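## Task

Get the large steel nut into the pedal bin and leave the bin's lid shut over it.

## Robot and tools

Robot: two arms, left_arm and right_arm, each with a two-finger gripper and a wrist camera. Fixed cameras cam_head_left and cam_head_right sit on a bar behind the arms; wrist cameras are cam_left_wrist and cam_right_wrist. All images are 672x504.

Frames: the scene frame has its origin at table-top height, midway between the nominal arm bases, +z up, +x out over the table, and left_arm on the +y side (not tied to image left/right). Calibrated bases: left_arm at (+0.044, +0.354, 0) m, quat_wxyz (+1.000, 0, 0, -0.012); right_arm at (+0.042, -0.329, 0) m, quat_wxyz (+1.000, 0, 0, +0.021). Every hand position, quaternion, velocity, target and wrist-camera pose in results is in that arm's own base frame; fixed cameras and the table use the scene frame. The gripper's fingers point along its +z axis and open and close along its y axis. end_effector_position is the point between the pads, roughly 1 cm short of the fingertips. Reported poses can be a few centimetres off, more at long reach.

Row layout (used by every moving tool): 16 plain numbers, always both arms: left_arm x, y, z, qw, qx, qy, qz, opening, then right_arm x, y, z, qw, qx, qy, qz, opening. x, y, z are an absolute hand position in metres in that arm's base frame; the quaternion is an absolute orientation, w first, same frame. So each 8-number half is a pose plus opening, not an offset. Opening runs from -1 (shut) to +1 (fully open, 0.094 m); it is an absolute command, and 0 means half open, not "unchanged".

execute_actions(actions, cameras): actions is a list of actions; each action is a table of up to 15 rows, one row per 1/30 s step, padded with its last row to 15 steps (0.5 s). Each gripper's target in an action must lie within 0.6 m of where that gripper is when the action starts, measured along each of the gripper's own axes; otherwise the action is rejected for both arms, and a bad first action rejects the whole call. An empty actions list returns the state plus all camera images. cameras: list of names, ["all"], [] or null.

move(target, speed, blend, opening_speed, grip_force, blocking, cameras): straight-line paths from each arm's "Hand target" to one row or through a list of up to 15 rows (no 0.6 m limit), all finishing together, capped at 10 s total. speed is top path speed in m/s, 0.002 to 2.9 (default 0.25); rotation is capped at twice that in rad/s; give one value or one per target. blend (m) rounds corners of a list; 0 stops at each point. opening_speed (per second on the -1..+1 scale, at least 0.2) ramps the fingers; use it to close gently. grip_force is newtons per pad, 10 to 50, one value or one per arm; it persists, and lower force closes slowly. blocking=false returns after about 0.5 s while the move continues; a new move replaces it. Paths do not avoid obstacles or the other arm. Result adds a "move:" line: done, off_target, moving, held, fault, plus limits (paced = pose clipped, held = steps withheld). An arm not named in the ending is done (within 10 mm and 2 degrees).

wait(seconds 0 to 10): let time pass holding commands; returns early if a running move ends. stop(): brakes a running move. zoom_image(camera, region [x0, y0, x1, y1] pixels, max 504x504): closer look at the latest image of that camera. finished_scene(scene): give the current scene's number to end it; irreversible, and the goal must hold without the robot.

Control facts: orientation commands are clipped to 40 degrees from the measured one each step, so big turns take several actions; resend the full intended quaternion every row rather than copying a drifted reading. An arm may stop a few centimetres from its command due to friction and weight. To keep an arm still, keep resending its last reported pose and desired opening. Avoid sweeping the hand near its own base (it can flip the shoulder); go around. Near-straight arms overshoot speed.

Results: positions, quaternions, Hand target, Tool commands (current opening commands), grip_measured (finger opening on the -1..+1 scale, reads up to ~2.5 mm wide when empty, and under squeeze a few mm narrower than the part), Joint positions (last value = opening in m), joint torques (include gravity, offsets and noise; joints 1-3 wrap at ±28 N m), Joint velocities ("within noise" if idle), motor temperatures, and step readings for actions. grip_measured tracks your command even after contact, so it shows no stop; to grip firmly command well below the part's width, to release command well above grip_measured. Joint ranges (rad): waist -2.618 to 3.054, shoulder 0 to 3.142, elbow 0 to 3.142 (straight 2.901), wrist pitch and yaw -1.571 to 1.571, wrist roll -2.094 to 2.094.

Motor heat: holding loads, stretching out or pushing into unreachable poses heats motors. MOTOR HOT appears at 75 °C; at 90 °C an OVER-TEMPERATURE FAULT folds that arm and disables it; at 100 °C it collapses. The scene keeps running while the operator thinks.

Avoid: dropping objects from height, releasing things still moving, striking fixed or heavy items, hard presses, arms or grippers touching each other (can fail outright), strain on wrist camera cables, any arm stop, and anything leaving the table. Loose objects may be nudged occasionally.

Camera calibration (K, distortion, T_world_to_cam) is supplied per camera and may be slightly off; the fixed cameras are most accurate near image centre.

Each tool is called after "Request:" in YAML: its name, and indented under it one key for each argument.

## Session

Request:
execute_actions:
  actions: []

Request:
zoom_image:
  camera: "cam_head_left"
  region: [180, 60, 500, 300]

Scene clock: 0.00 s.
left_arm: end_effector_position=(+0.4165, +0.0119, +0.1431) grip_measured=+1.000 end_effector_quat_wxyz=(+0.633, -0.030, +0.773, -0.003) | right_arm: end_effector_position=(+0.4045, +0.0286, +0.1142) grip_measured=+1.000 end_effector_quat_wxyz=(+0.608, -0.038, +0.792, +0.047)
Joint positions: left_arm=[0.021 1.512 0.422 0.892 -0.013 -0.047 0.094] | right_arm=[0.025 1.552 0.372 0.919 -0.096 0.003 0.094]
Joint velocities: within noise
Joint torques (N m): no reading
Motor temperatures (°C): left_arm=[23 22 24 21 23 21 22] | right_arm=[21 21 25 21 19 22 23]
Heat: left arm: 24 °C; right arm: 25 °C.
Hand target: left_arm +0.4176, +0.0120, +0.1468; +0.637, -0.030, +0.771, -0.003 | right_arm +0.4070, +0.0288, +0.1221; +0.616, -0.039, +0.785, +0.047
Tool commands: left_gripper/opening=+1.0 right_gripper/opening=+1.0
camera_calibration:
cam_left_wrist: T_world_to_cam=[[0.0475217, -0.99587, 0.0773639, -0.02181], [-0.488628, -0.0907286, -0.867762, 0.364576], [0.871197, 0.00343539, -0.490922, -0.184696], [0, 0, 0, 1]] pos_world=[0.340085, 0.011992, 0.227381]
cam_right_wrist: T_world_to_cam=[[0.0828455, -0.996547, -0.00560154, -0.0100078], [-0.533133, -0.0395704, -0.845106, 0.350443], [0.841965, 0.0729996, -0.53457, -0.173487], [0, 0, 0, 1]] pos_world=[0.333732, 0.0165584, 0.203364]

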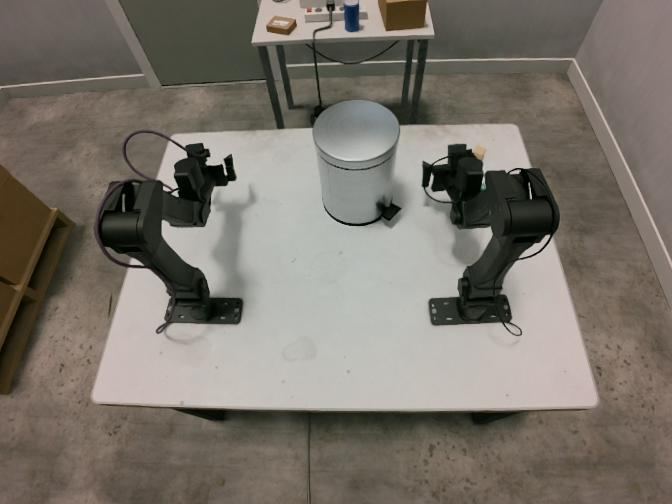

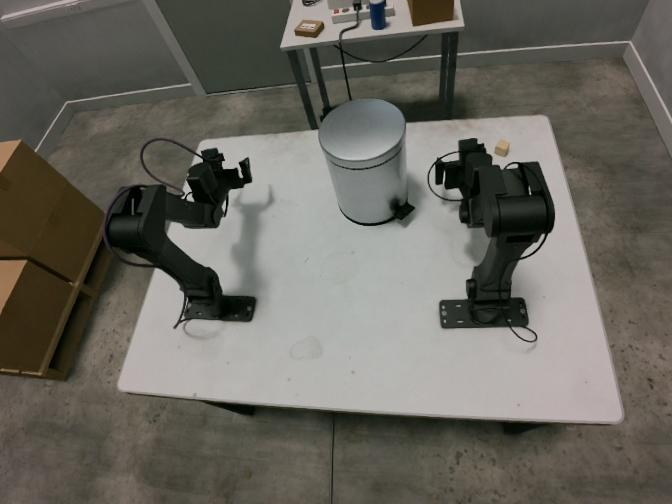

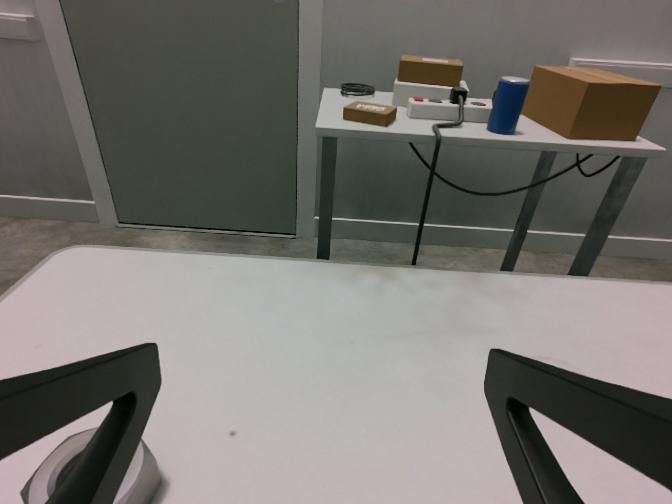

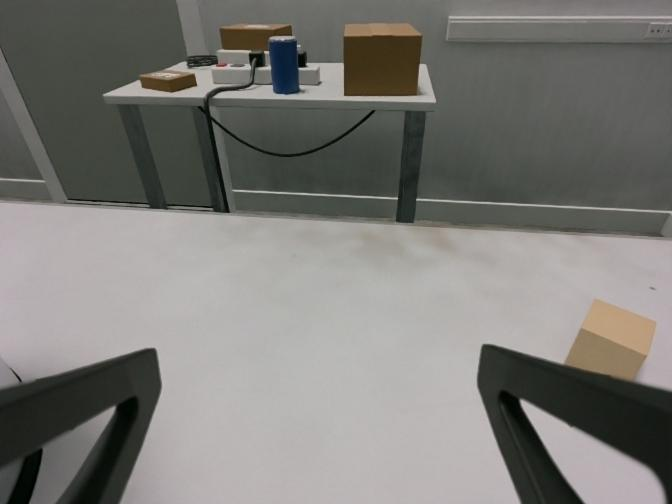

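Scaled by 1.575.

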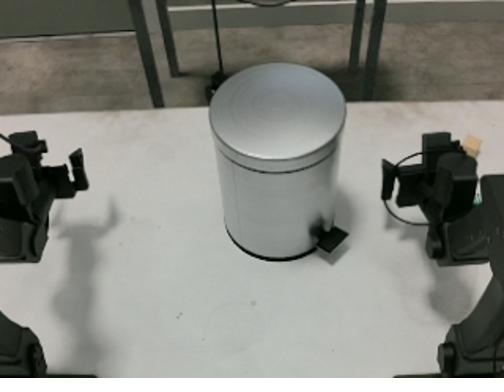

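Request:
move:
  target: [0.40,0.10,0.20,0,-0.12,0.993,0,1,0.24,0.13,0.17,0.250,-0.258,0.931,0.069,-1]
  speed: 0.5
  cameras: ["cam_left_wrist","cam_right_wrist"]

Scene clock: 18.07 s.
left_arm: end_effector_position=(+0.3989, +0.0969, +0.1993) grip_measured=+1.000 end_effector_quat_wxyz=(+0.079, -0.123, +0.989, +0.005) | right_arm: end_effector_position=(+0.2357, +0.1280, +0.1599) grip_measured=-0.995 end_effector_quat_wxyz=(+0.239, -0.259, +0.933, +0.069)
Joint positions: left_arm=[0.239 2.024 2.152 -1.54 0.008 -0.009 0.094] | right_arm=[0.465 1.086 0.955 -0.938 -0.043 -0.067 0]
Joint torques (N m): left_arm=[0.31 -9.4 7.19 0.5 -0.05 0.12] | right_arm=[0.42 -2.39 7.79 1.1 0.04 0.06]
Heat: left arm: 26 °C; right arm: 26 °C.
Hand target: left_arm +0.3998, +0.0998, +0.1995; +0.077, -0.120, +0.990, +0.009 | right_arm +0.2399, +0.1300, +0.1699; +0.250, -0.258, +0.931, +0.069
Off the commanded pose: left_arm 0.003 m, 9 deg | right_arm 0.011 m, 1 deg.
joint sent to its limit (left arm) — joint 4 (wrist pitch), lower limit. The joint targets are off in orientation, not in position.
move: off_target (left_arm, right_arm)
camera_calibration:
cam_left_wrist: T_world_to_cam=[[0.276617, -0.960844, 0.016175, -0.0233108], [-0.949819, -0.270808, 0.156546, 0.409717], [-0.146036, -0.0586667, -0.987538, 0.36864], [0, 0, 0, 1]] pos_world=[0.44944, 0.110184, 0.300283]
cam_right_wrist: T_world_to_cam=[[0.510376, -0.859245, 0.0348626, -0.0215791], [-0.839009, -0.50643, -0.19898, 0.33154], [0.188628, 0.0723045, -0.979383, 0.211061], [0, 0, 0, 1]] pos_world=[0.249366, 0.134099, 0.273432]
Images, in order (width x height): cam_left_wrist 672x504, cam_right_wrist 672x504.

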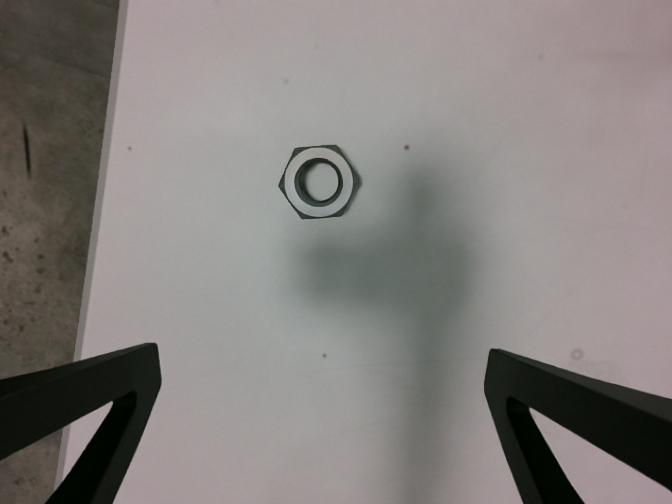

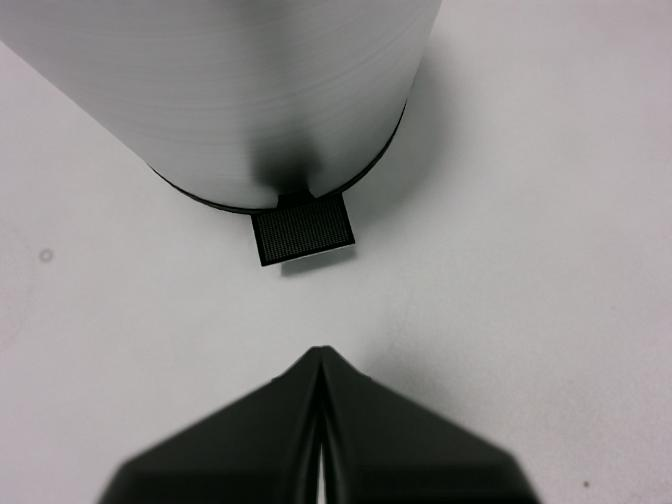

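Request:
move:
  target: [0.453,0.118,0.08,0,0.148,0.989,0,1,0.286,0.166,0.095,0.250,-0.258,0.931,0.069,-1]
  speed: 0.35
  cameras: ["cam_left_wrist","cam_right_wrist"]

Scene clock: 37.60 s.
left_arm: end_effector_position=(+0.4519, +0.1135, +0.0831) grip_measured=+1.000 end_effector_quat_wxyz=(+0.004, +0.146, +0.989, +0.001) | right_arm: end_effector_position=(+0.2779, +0.1590, +0.0956) grip_measured=-0.995 end_effector_quat_wxyz=(+0.235, -0.256, +0.935, +0.066)
Joint positions: left_arm=[0.244 2.4 2.306 -1.469 0.001 0.538 0.094] | right_arm=[0.507 1.327 0.854 -0.605 -0.017 -0.024 0]
Joint torques (N m): left_arm=[0.72 -11.84 7.43 0.25 0.01 0.12] | right_arm=[0.75 -3.3 5.11 1.6 0.03 0.05]
Heat: left arm: 26 °C; right arm: 27 °C.
Hand target: left_arm +0.4529, +0.1180, +0.0799; +0.001, +0.148, +0.989, +0.000 | right_arm +0.2855, +0.1658, +0.0955; +0.250, -0.258, +0.931, +0.069
Off the commanded pose: left_arm 0.006 m, 0 deg | right_arm 0.011 m, 2 deg.
move: off_target (right_arm)
camera_calibration:
cam_left_wrist: T_world_to_cam=[[-0.256434, -0.966561, -0.00151161, 0.222935], [-0.920942, 0.243856, 0.303973, 0.399021], [-0.29344, 0.0793411, -0.952679, 0.310661], [0, 0, 0, 1]] pos_world=[0.515804, 0.0935278, 0.175006]
cam_right_wrist: T_world_to_cam=[[0.503949, -0.862962, 0.0365118, -0.0119433], [-0.844532, -0.501169, -0.188667, 0.369496], [0.181111, 0.0642429, -0.981362, 0.141415], [0, 0, 0, 1]] pos_world=[0.292459, 0.165789, 0.208927]
Images, in order (width x height): cam_left_wrist 672x504, cam_right_wrist 672x504.

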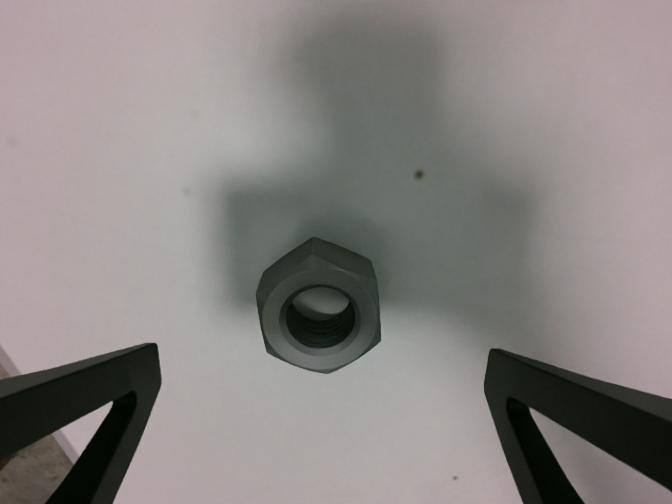

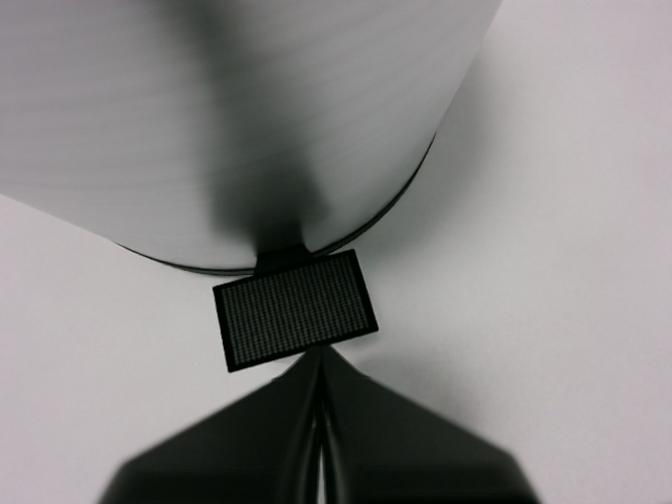

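Request:
move:
  target:
    - [0.448,0.120,0.018,0,0.148,0.989,0,1,0.292,0.178,0.092,0.250,-0.258,0.931,0.069,-1]
    - [0.448,0.120,0.018,0,0.148,0.989,0,-0.3,0.292,0.178,0.092,0.250,-0.258,0.931,0.069,-1]
    - [0.44,0.12,0.1,0,0.148,0.989,0,-0.3,0.292,0.178,0.092,0.250,-0.258,0.931,0.069,-1]
  speed: 0.15
  opening_speed: 1.0
  cameras: ["cam_left_wrist","cam_right_wrist"]

Scene clock: 52.97 s.
left_arm: end_effector_position=(+0.4368, +0.1184, +0.0763) grip_measured=-0.024 end_effector_quat_wxyz=(-0.024, +0.145, +0.989, -0.004) | right_arm: end_effector_position=(+0.2798, +0.1660, +0.0861) grip_measured=-0.995 end_effector_quat_wxyz=(+0.229, -0.252, +0.938, +0.063)
Joint positions: left_arm=[0.258 2.396 2.27 -1.492 -0.011 0.55 0.046] | right_arm=[0.533 1.37 0.854 -0.576 0.002 0.009 0]
Joint torques (N m): left_arm=[0.46 -17.06 7.87 0.06 0.11 0.13] | right_arm=[1.06 -3.23 6.98 1.53 0 -0.04]
Heat: left arm: 27 °C; right arm: 27 °C.
Hand target: left_arm +0.4395, +0.1198, +0.0997; +0.000, +0.148, +0.989, +0.000 | right_arm +0.2912, +0.1776, +0.0927; +0.250, -0.258, +0.931, +0.069
Off the commanded pose: left_arm 0.024 m, 3 deg | right_arm 0.018 m, 3 deg.
move: off_target (left_arm, right_arm)
camera_calibration:
cam_left_wrist: T_world_to_cam=[[-0.254382, -0.966987, 0.0150394, 0.221655], [-0.902993, 0.243058, 0.354298, 0.374409], [-0.346257, 0.0765466, -0.935011, 0.321462], [0, 0, 0, 1]] pos_world=[0.505782, 0.0987275, 0.164585]
cam_right_wrist: T_world_to_cam=[[0.494788, -0.868163, 0.0384373, -0.00329946], [-0.852001, -0.493336, -0.175252, 0.372522], [0.17111, 0.0539639, -0.983773, 0.136017], [0, 0, 0, 1]] pos_world=[0.295748, 0.173574, 0.199222]
Images, in order (width x height): cam_left_wrist 672x504, cam_right_wrist 672x504.

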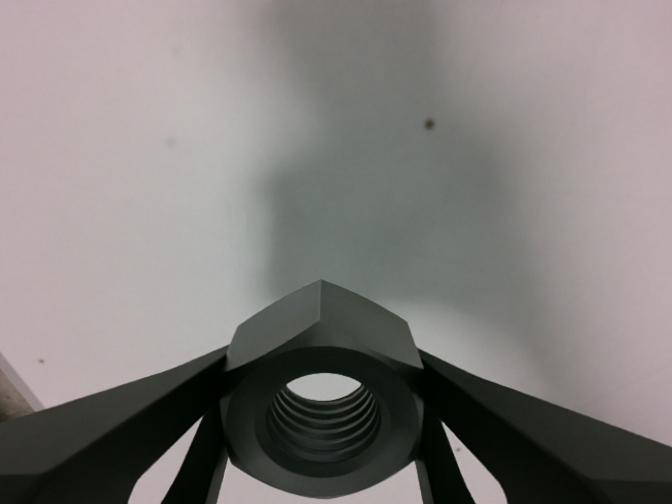

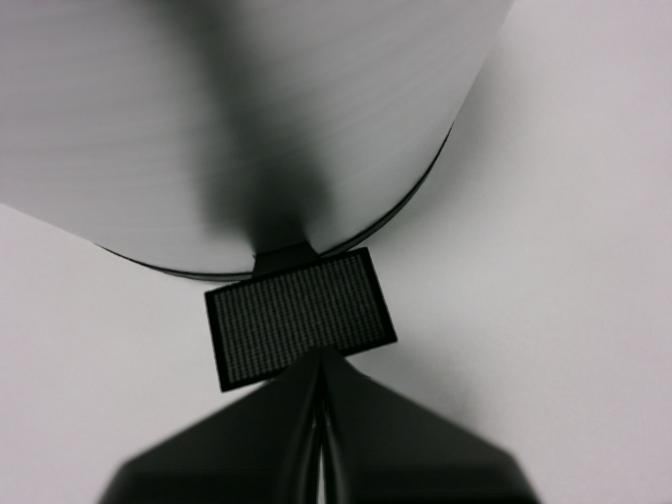

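Request:
move:
  target:
    - [0.36,-0.02,0.30,0,0.148,0.989,0,-0.3,0.292,0.178,0.092,0.250,-0.258,0.931,0.069,-1]
    - [0.25,-0.22,0.42,0.239,0.370,0.893,-0.099,-0.3,0.292,0.178,0.065,0.250,-0.258,0.931,0.069,-1]
    - [0.25,-0.22,0.42,0.239,0.370,0.893,-0.099,-0.3,0.284,0.168,-0.045,0.250,-0.258,0.931,0.069,-1]
  speed: [0.35,0.35,0.12]
  blend: [0.05,0.01,0]
  cameras: ["all"]

Scene clock: 69.27 s.
left_arm: end_effector_position=(+0.2485, -0.2182, +0.4092) grip_measured=-0.024 end_effector_quat_wxyz=(+0.340, +0.357, +0.860, -0.134) | right_arm: end_effector_position=(+0.3223, +0.1842, +0.0177) grip_measured=-0.995 end_effector_quat_wxyz=(+0.358, -0.240, +0.898, +0.087)
Joint positions: left_arm=[-0.697 1.576 2.322 -1.57 0.048 0.071 0.046] | right_arm=[0.525 1.591 0.543 0.232 0.018 -0.005 0]
Joint torques (N m): left_arm=[-0.38 -4.89 5.91 1.69 0 -0.08] | right_arm=[0.1 0.08 1.85 0.39 -0.28 -0.05]
Motor temperatures (°C): left_arm=[22 27 26 22 23 21 23] | right_arm=[21 21 27 24 19 22 23]
Heat: left arm: 27 °C; right arm: 27 °C.
Hand target: left_arm +0.2500, -0.2199, +0.4193; +0.357, +0.352, +0.854, -0.140 | right_arm +0.2796, +0.1649, -0.0361; +0.252, -0.256, +0.931, +0.070
Off the commanded pose: left_arm 0.011 m, 13 deg | right_arm 0.075 m, 13 deg.
joint read past its limit (left arm) — joint 4 (wrist pitch), lower limit.
joint sent to its limit (left arm) — joint 4 (wrist pitch), lower limit. The joint targets are off in orientation, not in position.
move: off_target (left_arm, right_arm)
camera_calibration:
cam_left_wrist: T_world_to_cam=[[-0.687465, -0.726123, 0.0117306, 0.00470885], [-0.662739, 0.620687, -0.418957, 0.507239], [0.296933, -0.295793, -0.90793, 0.341068], [0, 0, 0, 1]] pos_world=[0.23813, -0.210532, 0.522122]
cam_right_wrist: T_world_to_cam=[[0.477727, -0.876867, 0.053679, 0.00102741], [-0.77847, -0.450853, -0.436711, 0.378804], [0.407139, 0.166841, -0.897999, -0.0379335], [0, 0, 0, 1]] pos_world=[0.309841, 0.178015, 0.131309]

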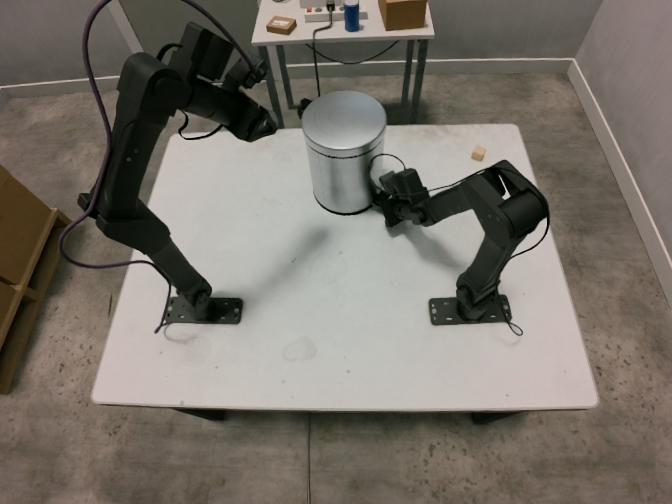

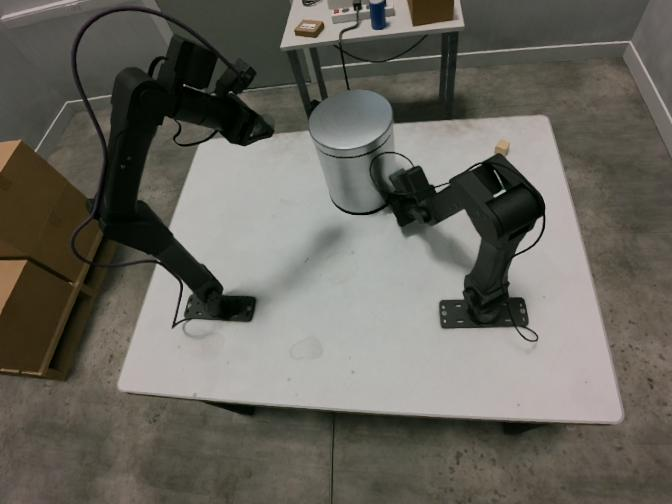

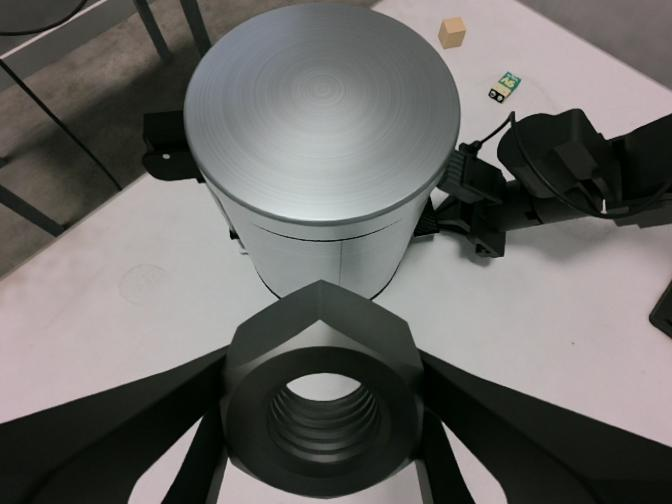

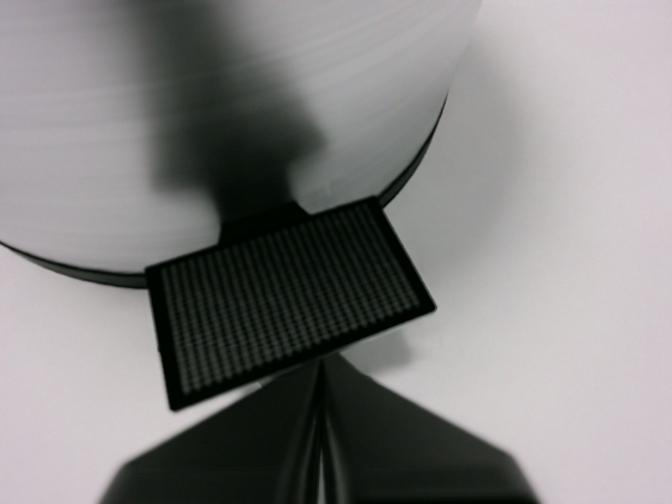

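Request:
move:
  target:
    - [0.25,-0.22,0.42,0.239,0.370,0.893,-0.099,-0.3,0.275,0.14,0.02,0.250,-0.258,0.931,0.069,-1]
    - [0.25,-0.22,0.42,0.239,0.370,0.893,-0.099,-0.3,0.28,0.15,0.10,0.250,-0.258,0.931,0.069,-1]
    - [0.25,-0.22,0.42,0.239,0.370,0.893,-0.099,-0.3,0.341,0.209,0.095,0.250,-0.258,0.931,0.069,-1]
  speed: 0.2
  blend: [0.01,0.02,0]
  cameras: ["cam_right_wrist","cam_head_left"]

Scene clock: 90.20 s.
left_arm: end_effector_position=(+0.2485, -0.2182, +0.4092) grip_measured=-0.024 end_effector_quat_wxyz=(+0.340, +0.357, +0.860, -0.134) | right_arm: end_effector_position=(+0.3276, +0.1935, +0.0907) grip_measured=-0.995 end_effector_quat_wxyz=(+0.230, -0.252, +0.938, +0.060)
Joint positions: left_arm=[-0.697 1.576 2.322 -1.57 0.048 0.071 0.046] | right_arm=[0.535 1.58 1.06 -0.57 0.008 0.008 0]
Joint torques (N m): left_arm=[-0.34 -4.9 5.9 1.68 -0.01 -0.08] | right_arm=[1.22 -4.34 7.75 1.53 -0.07 0.03]
Heat: left arm: 26 °C; right arm: 26 °C.
Hand target: left_arm +0.2500, -0.2199, +0.4193; +0.357, +0.352, +0.854, -0.140 | right_arm +0.3398, +0.2085, +0.0956; +0.250, -0.258, +0.931, +0.069
Off the commanded pose: left_arm 0.011 m, 13 deg | right_arm 0.021 m, 3 deg.
joint read past its limit (left arm) — joint 4 (wrist pitch), lower limit.
joint sent to its limit (left arm) — joint 4 (wrist pitch), lower limit. The joint targets are off in orientation, not in position.
move: off_target (left_arm, right_arm)
camera_calibration:
cam_right_wrist: T_world_to_cam=[[0.493935, -0.868356, 0.0445691, -0.00349334], [-0.851602, -0.493479, -0.176783, 0.427646], [0.175504, 0.0493643, -0.98324, 0.130255], [0, 0, 0, 1]] pos_world=[0.343049, 0.201571, 0.203828]
Images, in order (width x height): cam_head_left 672x504, cam_right_wrist 672x504.

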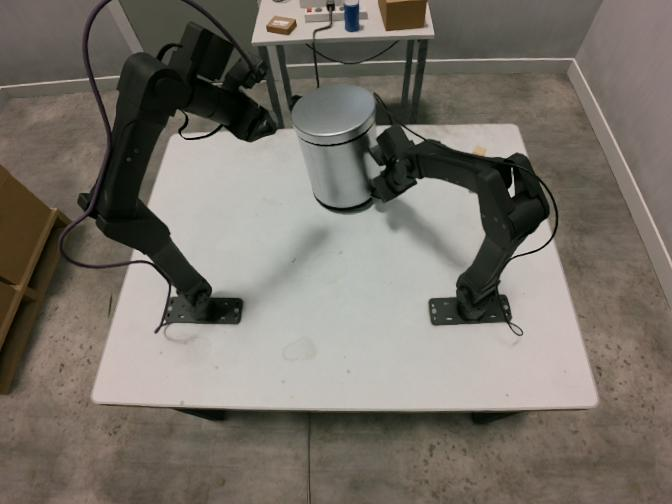

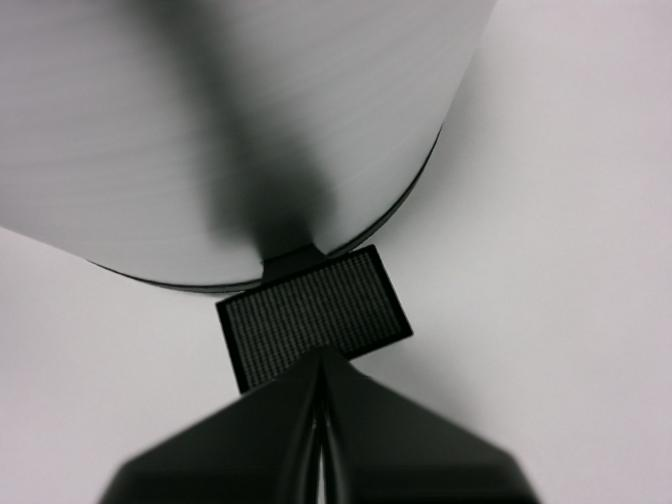

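Request:
move:
  target: [0.25,-0.22,0.42,0.239,0.370,0.893,-0.099,-0.3,0.27,0.155,0.13,0.407,-0.242,0.873,0.113,-1]
  speed: 0.25
  cameras: ["all"]

Scene clock: 108.43 s.
left_arm: end_effector_position=(+0.2485, -0.2182, +0.4092) grip_measured=-0.024 end_effector_quat_wxyz=(+0.340, +0.357, +0.860, -0.134) | right_arm: end_effector_position=(+0.2690, +0.1543, +0.1267) grip_measured=-0.995 end_effector_quat_wxyz=(+0.397, -0.241, +0.879, +0.109)
Joint positions: left_arm=[-0.697 1.576 2.322 -1.57 0.048 0.071 0.046] | right_arm=[0.504 0.985 0.56 -0.297 -0.022 -0.02 0]
Joint torques (N m): left_arm=[-0.34 -4.88 5.9 1.68 0 -0.07] | right_arm=[-0.34 -3.08 5.11 1.65 -0.11 -0.06]
Heat: left arm: 27 °C; right arm: 27 °C.
Hand target: left_arm +0.2500, -0.2199, +0.4193; +0.357, +0.352, +0.854, -0.140 | right_arm +0.2700, +0.1550, +0.1300; +0.407, -0.242, +0.874, +0.113
Off the commanded pose: left_arm 0.011 m, 13 deg | right_arm 0.004 m, 1 deg.
joint read past its limit (left arm) — joint 4 (wrist pitch), lower limit.
joint sent to its limit (left arm) — joint 4 (wrist pitch), lower limit. The joint targets are off in orientation, not in position.
move: off_target (left_arm)
camera_calibration:
cam_left_wrist: T_world_to_cam=[[-0.687465, -0.726123, 0.0117306, 0.00470885], [-0.662739, 0.620687, -0.418957, 0.507239], [0.296933, -0.295793, -0.90793, 0.341068], [0, 0, 0, 1]] pos_world=[0.23813, -0.210532, 0.522122]
cam_right_wrist: T_world_to_cam=[[0.491027, -0.8704, 0.035993, -0.00808189], [-0.734774, -0.436003, -0.519624, 0.367897], [0.467974, 0.228703, -0.853637, 0.0551745], [0, 0, 0, 1]] pos_world=[0.248469, 0.140751, 0.238558]

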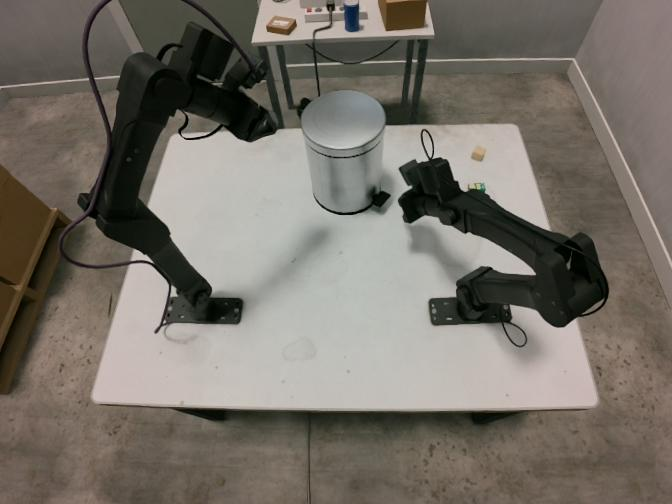

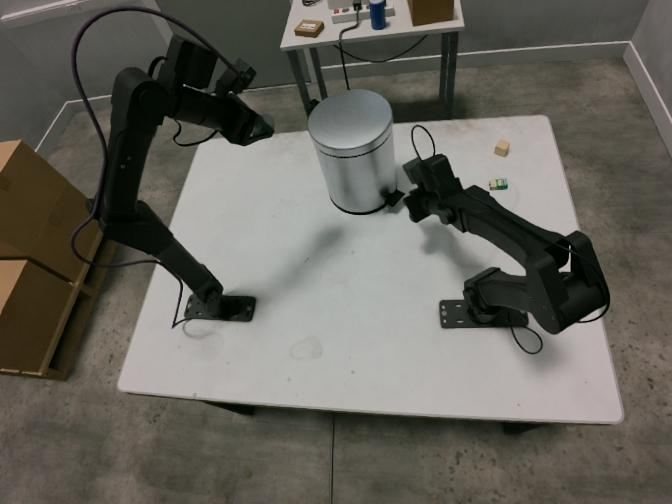

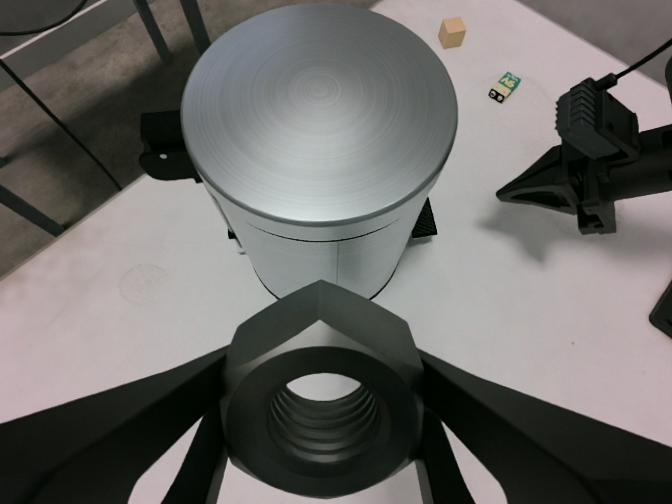

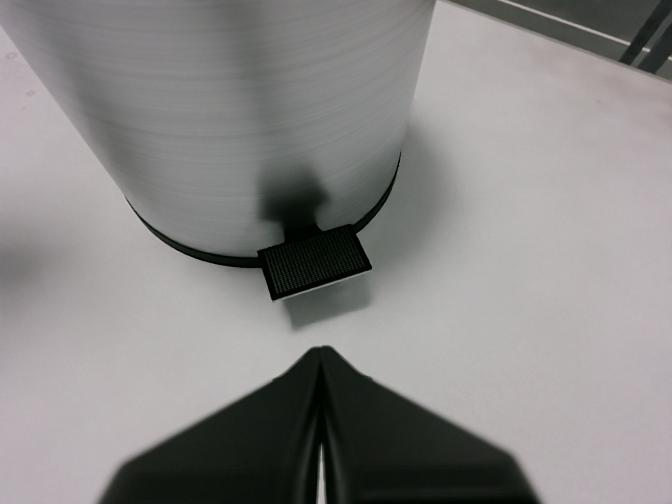

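Request:
move:
  target:
    - [0.25,-0.22,0.42,0.239,0.370,0.893,-0.099,-0.3,0.339,0.198,0.085,0.407,-0.242,0.873,0.113,-1]
    - [0.25,-0.22,0.42,0.239,0.370,0.893,-0.099,-0.3,0.337,0.196,0.03,0.407,-0.242,0.873,0.113,-1]
  speed: [0.2,0.1]
  cameras: ["cam_left_wrist","cam_right_wrist"]

Scene clock: 130.13 s.
left_arm: end_effector_position=(+0.2485, -0.2182, +0.4092) grip_measured=-0.024 end_effector_quat_wxyz=(+0.340, +0.357, +0.860, -0.134) | right_arm: end_effector_position=(+0.3497, +0.2026, +0.0603) grip_measured=-0.995 end_effector_quat_wxyz=(+0.450, -0.237, +0.852, +0.124)
Joint positions: left_arm=[-0.697 1.576 2.322 -1.57 0.048 0.071 0.046] | right_arm=[0.512 1.576 0.537 0.44 -0.023 -0.019 0]
Joint torques (N m): left_arm=[-0.35 -4.89 5.94 1.69 0.01 -0.08] | right_arm=[0.24 -3.37 3.19 1.16 0.01 0.04]
Heat: left arm: 27 °C; right arm: 26 °C.
Hand target: left_arm +0.2500, -0.2199, +0.4193; +0.357, +0.352, +0.854, -0.140 | right_arm +0.3357, +0.1953, +0.0315; +0.407, -0.242, +0.873, +0.113
Off the commanded pose: left_arm 0.011 m, 13 deg | right_arm 0.034 m, 6 deg.
joint read past its limit (left arm) — joint 4 (wrist pitch), lower limit.
joint sent to its limit (left arm) — joint 4 (wrist pitch), lower limit. The joint targets are off in orientation, not in position.
move: off_target (left_arm, right_arm)
camera_calibration:
cam_left_wrist: T_world_to_cam=[[-0.687465, -0.726123, 0.0117306, 0.00470885], [-0.662739, 0.620687, -0.418957, 0.507239], [0.296933, -0.295793, -0.90793, 0.341068], [0, 0, 0, 1]] pos_world=[0.23813, -0.210532, 0.522122]
cam_right_wrist: T_world_to_cam=[[0.493476, -0.869053, 0.0350546, -0.00422294], [-0.671422, -0.406255, -0.619798, 0.391628], [0.552878, 0.282319, -0.783978, -0.0950698], [0, 0, 0, 1]] pos_world=[0.317594, 0.182271, 0.168346]
Images, in order (width x height): cam_left_wrist 672x504, cam_right_wrist 672x504.

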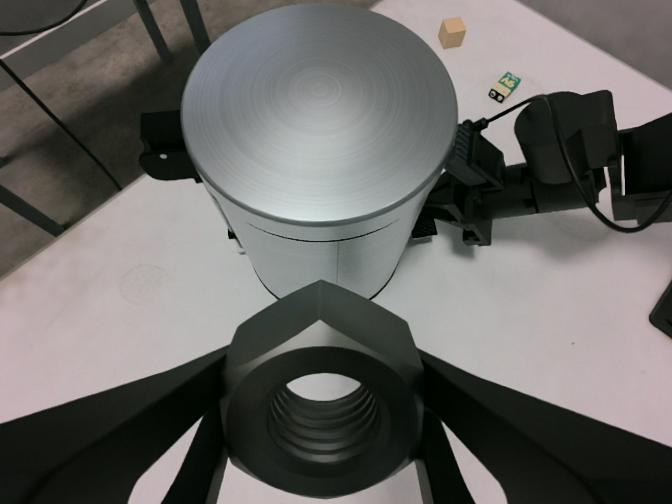

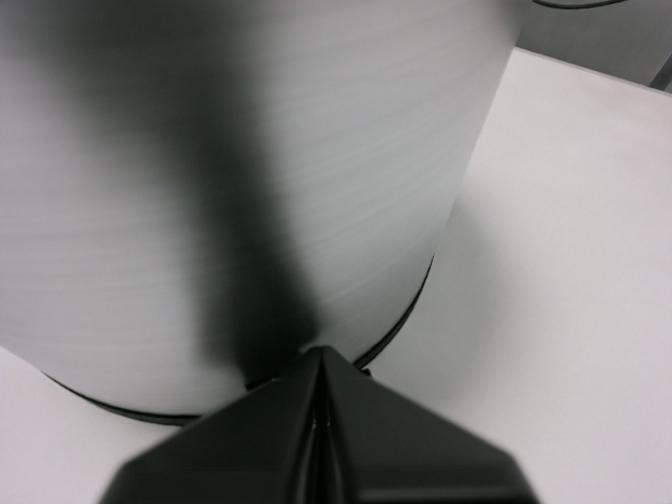

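Request:
move:
  target: [0.25,-0.22,0.42,0.239,0.370,0.893,-0.099,-0.3,0.322,0.185,-0.07,0.407,-0.242,0.873,0.113,-1]
  speed: 0.12
  cameras: ["all"]

Scene clock: 135.67 s.
left_arm: end_effector_position=(+0.2485, -0.2182, +0.4092) grip_measured=-0.024 end_effector_quat_wxyz=(+0.340, +0.357, +0.860, -0.134) | right_arm: end_effector_position=(+0.3468, +0.2004, +0.0301) grip_measured=-0.995 end_effector_quat_wxyz=(+0.558, -0.220, +0.786, +0.150)
Joint positions: left_arm=[-0.697 1.576 2.322 -1.57 0.048 0.071 0.046] | right_arm=[0.511 1.969 0.324 1.307 -0.024 -0.019 0]
Joint torques (N m): left_arm=[-0.38 -4.92 5.94 1.69 0 -0.06] | right_arm=[-0.35 -1.63 0.38 -0.5 -0.06 -0.02]
Heat: left arm: 27 °C; right arm: 26 °C.
Hand target: left_arm +0.2500, -0.2199, +0.4193; +0.357, +0.352, +0.854, -0.140 | right_arm +0.3056, +0.1761, -0.0537; +0.418, -0.240, +0.869, +0.116
Off the commanded pose: left_arm 0.011 m, 13 deg | right_arm 0.104 m, 21 deg.
joint read past its limit (left arm) — joint 4 (wrist pitch), lower limit.
joint sent to its limit (left arm) — joint 4 (wrist pitch), lower limit. The joint targets are off in orientation, not in position.
move: off_target (left_arm, right_arm)
camera_calibration:
cam_left_wrist: T_world_to_cam=[[-0.687465, -0.726123, 0.0117306, 0.00470885], [-0.662739, 0.620687, -0.418957, 0.507239], [0.296933, -0.295793, -0.90793, 0.341068], [0, 0, 0, 1]] pos_world=[0.23813, -0.210532, 0.522122]
cam_right_wrist: T_world_to_cam=[[0.485065, -0.873804, 0.0343284, 0.000230726], [-0.508783, -0.313928, -0.801617, 0.300568], [0.711232, 0.371371, -0.596852, -0.195006], [0, 0, 0, 1]] pos_world=[0.291506, 0.166977, 0.124542]

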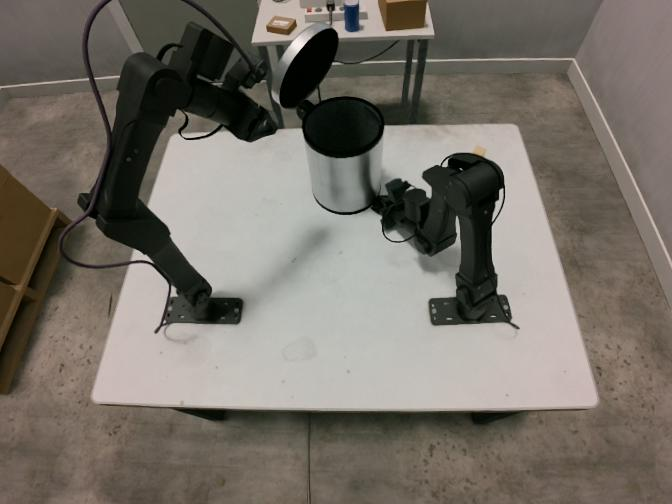

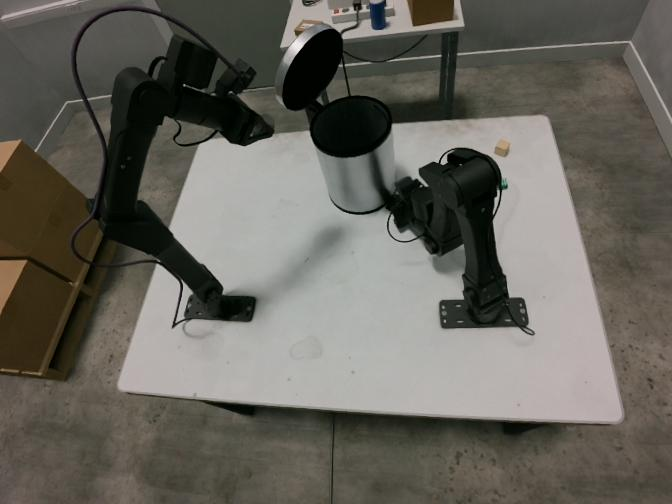

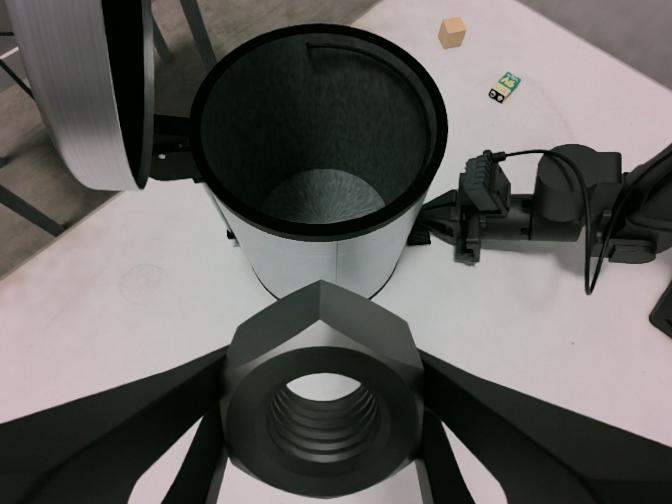

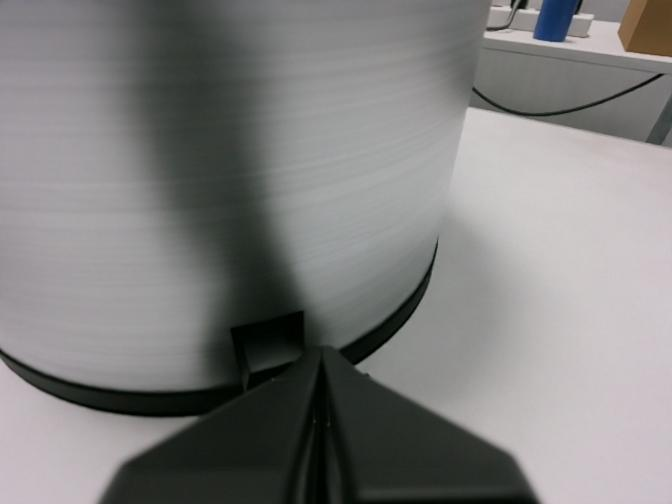

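Request:
move:
  target:
    - [0.408,-0.372,0.38,0.121,0.380,0.916,-0.050,-0.3,0.322,0.185,-0.07,0.407,-0.242,0.873,0.113,-1]
    - [0.412,-0.374,0.20,0.121,0.380,0.916,-0.050,-0.3,0.322,0.185,-0.07,0.407,-0.242,0.873,0.113,-1]
  speed: 0.25
  blend: 0.02
  cameras: ["cam_left_wrist","cam_head_left"]

Scene clock: 147.80 s.
left_arm: end_effector_position=(+0.4095, -0.3692, +0.1859) grip_measured=-0.024 end_effector_quat_wxyz=(+0.204, +0.372, +0.902, -0.081) | right_arm: end_effector_position=(+0.3417, +0.1972, +0.0293) grip_measured=-0.995 end_effector_quat_wxyz=(+0.559, -0.220, +0.785, +0.150)
Joint positions: left_arm=[-0.73 2.504 2.836 -1.46 0.018 0.049 0.046] | right_arm=[0.51 1.971 0.3 1.335 -0.024 -0.019 0]
Joint torques (N m): left_arm=[-0.51 -14.75 7.65 1.18 -0.02 0] | right_arm=[-0.27 -1.13 1.37 -0.59 -0.06 -0.02]
Heat: left arm: 27 °C; right arm: 26 °C.
Hand target: left_arm +0.4112, -0.3733, +0.1996; +0.225, +0.371, +0.897, -0.087 | right_arm +0.3046, +0.1754, -0.0533; +0.420, -0.240, +0.867, +0.117
Off the commanded pose: left_arm 0.015 m, 10 deg | right_arm 0.102 m, 21 deg.
elbow stopped short (left arm): the move would have taken joint 3 (elbow) straighter than the controller allows.
move: off_target (left_arm, right_arm)
camera_calibration:
cam_left_wrist: T_world_to_cam=[[-0.682642, -0.730668, 0.0111599, 0.00486984], [-0.7258, 0.676161, -0.126575, 0.606098], [0.0849381, -0.094505, -0.991894, 0.222682], [0, 0, 0, 1]] pos_world=[0.424316, -0.385217, 0.297539]
Images, in order (width x height): cam_head_left 672x504, cam_left_wrist 672x504.

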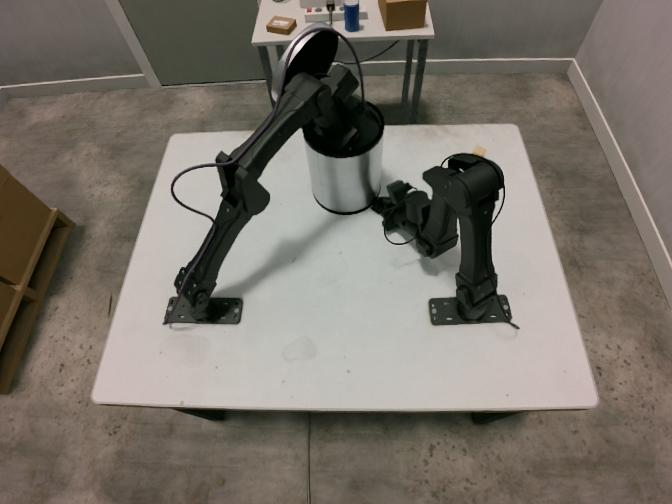

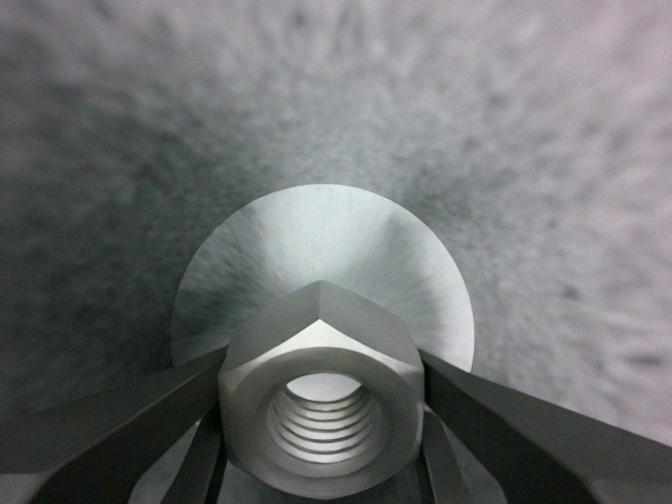

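Request:
move:
  target:
    - [0.412,-0.374,0.168,0.121,0.380,0.916,-0.050,-0.3,0.322,0.185,-0.07,0.407,-0.242,0.873,0.113,-1]
    - [0.412,-0.374,0.168,0.121,0.380,0.916,-0.050,0.3,0.322,0.185,-0.07,0.407,-0.242,0.873,0.113,-1]
  speed: 0.2
  cameras: ["cam_left_wrist"]

Request:
move:
  target:
    - [0.408,-0.372,0.38,0.121,0.380,0.916,-0.050,0.3,0.322,0.185,-0.07,0.407,-0.242,0.873,0.113,-1]
    - [0.25,-0.22,0.42,0.239,0.370,0.893,-0.099,0.3,0.322,0.185,-0.07,0.407,-0.242,0.873,0.113,-1]
  speed: 0.35
  blend: 0.02
  cameras: ["cam_left_wrist"]

Request:
move:
  target:
    - [0.25,-0.22,0.42,0.239,0.370,0.893,-0.099,0.3,0.33,0.19,0.10,0.407,-0.242,0.873,0.113,-1]
    - [0.25,-0.22,0.42,0.239,0.370,0.893,-0.099,0.3,0.26,0.14,0.15,0.407,-0.242,0.873,0.113,-1]
  speed: [0.06,0.25]
  blend: 0.02
  cameras: ["cam_left_wrist","cam_head_left"]

Scene clock: 157.60 s.
left_arm: end_effector_position=(+0.4097, -0.3694, +0.1640) grip_measured=+0.298 end_effector_quat_wxyz=(+0.182, +0.374, +0.907, -0.074) | right_arm: end_effector_position=(+0.3402, +0.1963, +0.0289) grip_measured=-0.995 end_effector_quat_wxyz=(+0.560, -0.220, +0.785, +0.151)
Joint positions: left_arm=[-0.73 2.546 2.841 -1.471 0.018 0.049 0.061] | right_arm=[0.509 1.975 0.292 1.348 -0.025 -0.019 0]
Joint torques (N m): left_arm=[-0.5 -13.72 7.3 1.07 -0.02 0.01] | right_arm=[-0.28 -1.18 1.7 -0.64 -0.05 -0.02]
Heat: left arm: 27 °C; right arm: 26 °C.
Hand target: left_arm +0.4114, -0.3735, +0.1676; +0.192, +0.374, +0.904, -0.075 | right_arm +0.3043, +0.1752, -0.0533; +0.421, -0.240, +0.867, +0.117
Off the commanded pose: left_arm 0.007 m, 8 deg | right_arm 0.101 m, 21 deg.
elbow stopped short (left arm): the move would have taken joint 3 (elbow) straighter than the controller allows.
move: off_target (left_arm, right_arm); target 2's new opening was sent with left_arm's hand 0.008 m and 7 deg from that target
camera_calibration:
cam_left_wrist: T_world_to_cam=[[-0.682217, -0.731049, 0.0121479, 0.0046848], [-0.729484, 0.679447, -0.078774, 0.598592], [0.0493338, -0.0626026, -0.996818, 0.22804], [0, 0, 0, 1]] pos_world=[0.428609, -0.389011, 0.274412]
Images, in order (width x height): cam_left_wrist 672x504.

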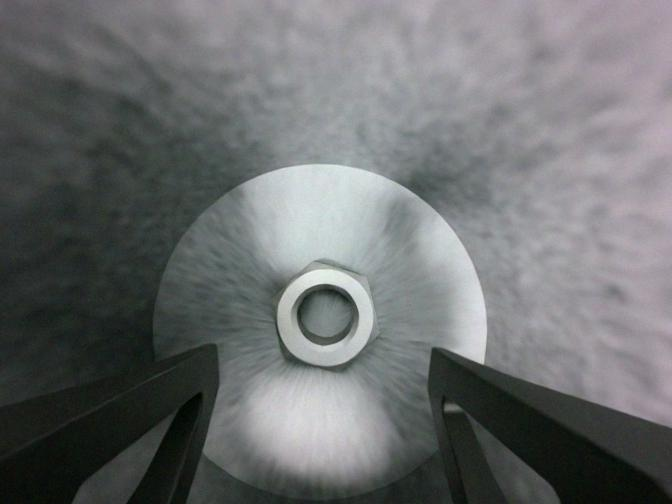

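Scene clock: 159.63 s.
left_arm: end_effector_position=(+0.2494, -0.2209, +0.4256) grip_measured=+0.298 end_effector_quat_wxyz=(+0.368, +0.347, +0.851, -0.143) | right_arm: end_effector_position=(+0.3386, +0.1952, +0.0285) grip_measured=-0.995 end_effector_quat_wxyz=(+0.559, -0.219, +0.785, +0.150)
Joint positions: left_arm=[-0.708 1.572 2.355 -1.543 0.037 0.051 0.061] | right_arm=[0.509 1.974 0.284 1.355 -0.025 -0.019 0]
Joint torques (N m): left_arm=[0.64 -4.4 3.26 1.49 0.09 0.12] | right_arm=[-0.24 -0.98 2.03 -0.66 -0.05 -0.01]
Heat: left arm: 27 °C; right arm: 26 °C.
Hand target: left_arm +0.2500, -0.2199, +0.4196; +0.358, +0.351, +0.854, -0.140 | right_arm +0.3039, +0.1749, -0.0533; +0.422, -0.240, +0.867, +0.117
Off the commanded pose: left_arm 0.006 m, 17 deg | right_arm 0.100 m, 21 deg.
elbow stopped short (left arm): the move would have taken joint 3 (elbow) straighter than the controller allows.
joint sent to its limit (left arm) — joint 4 (wrist pitch), lower limit. The joint targets are off in orientation, not in position.
move: off_target (left_arm, right_arm)
camera_calibration:
cam_left_wrist: T_world_to_cam=[[-0.67967, -0.733379, 0.0142958, -0.00139611], [-0.649507, 0.592655, -0.476341, 0.531411], [0.340866, -0.33304, -0.879144, 0.323506], [0, 0, 0, 1]] pos_world=[0.233934, -0.208226, 0.537561]
Images, in order (width x height): cam_left_wrist 672x504.

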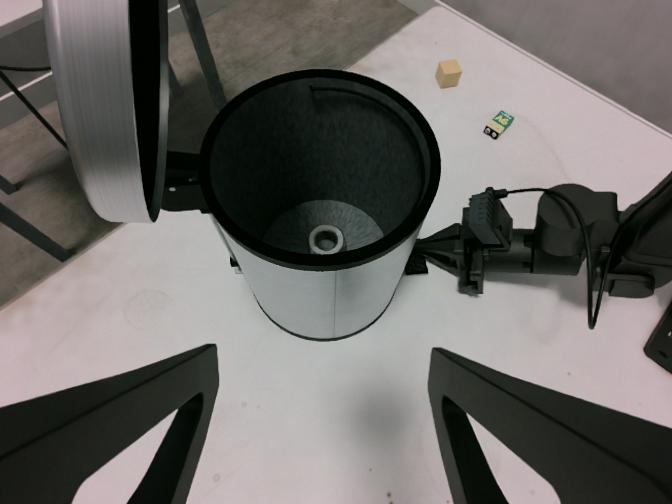

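Scene clock: 163.53 s.
left_arm: end_effector_position=(+0.2494, -0.2210, +0.4256) grip_measured=+0.298 end_effector_quat_wxyz=(+0.368, +0.347, +0.851, -0.144) | right_arm: end_effector_position=(+0.2605, +0.1398, +0.1461) grip_measured=-0.995 end_effector_quat_wxyz=(+0.403, -0.240, +0.876, +0.110)
Joint positions: left_arm=[-0.708 1.572 2.355 -1.543 0.037 0.051 0.061] | right_arm=[0.451 0.89 0.593 -0.413 -0.063 -0.055 0]
Joint torques (N m): left_arm=[0.59 -4.38 3.23 1.49 0.1 0.13] | right_arm=[-0.36 -2.32 6.15 1.47 -0.16 -0.06]
Heat: left arm: 26 °C; right arm: 26 °C.
Hand target: left_arm +0.2500, -0.2199, +0.4196; +0.358, +0.351, +0.854, -0.140 | right_arm +0.2601, +0.1400, +0.1500; +0.407, -0.242, +0.873, +0.113
Off the commanded pose: left_arm 0.006 m, 17 deg | right_arm 0.004 m, 1 deg.
joint sent to its limit (left arm) — joint 4 (wrist pitch), lower limit. The joint targets are off in orientation, not in position.
move: off_target (left_arm)
camera_calibration:
cam_left_wrist: T_world_to_cam=[[-0.679881, -0.733178, 0.0145364, -0.00143418], [-0.649436, 0.592784, -0.476277, 0.531387], [0.340579, -0.333252, -0.879175, 0.323546], [0, 0, 0, 1]] pos_world=[0.233934, -0.208227, 0.537561]
Images, in order (width x height): cam_head_left 672x504, cam_left_wrist 672x504.

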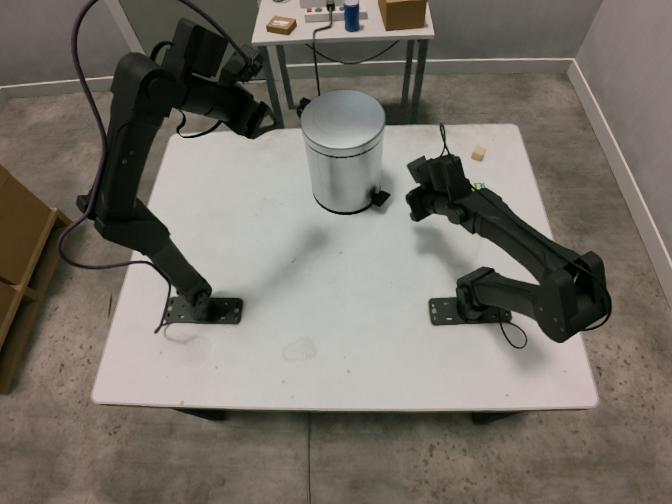

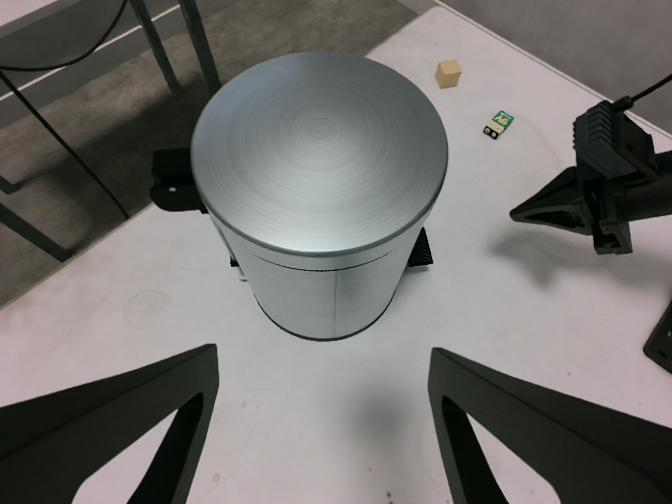

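Request:
finished_scene:
  scene: 3

The scene is finished: the task was done.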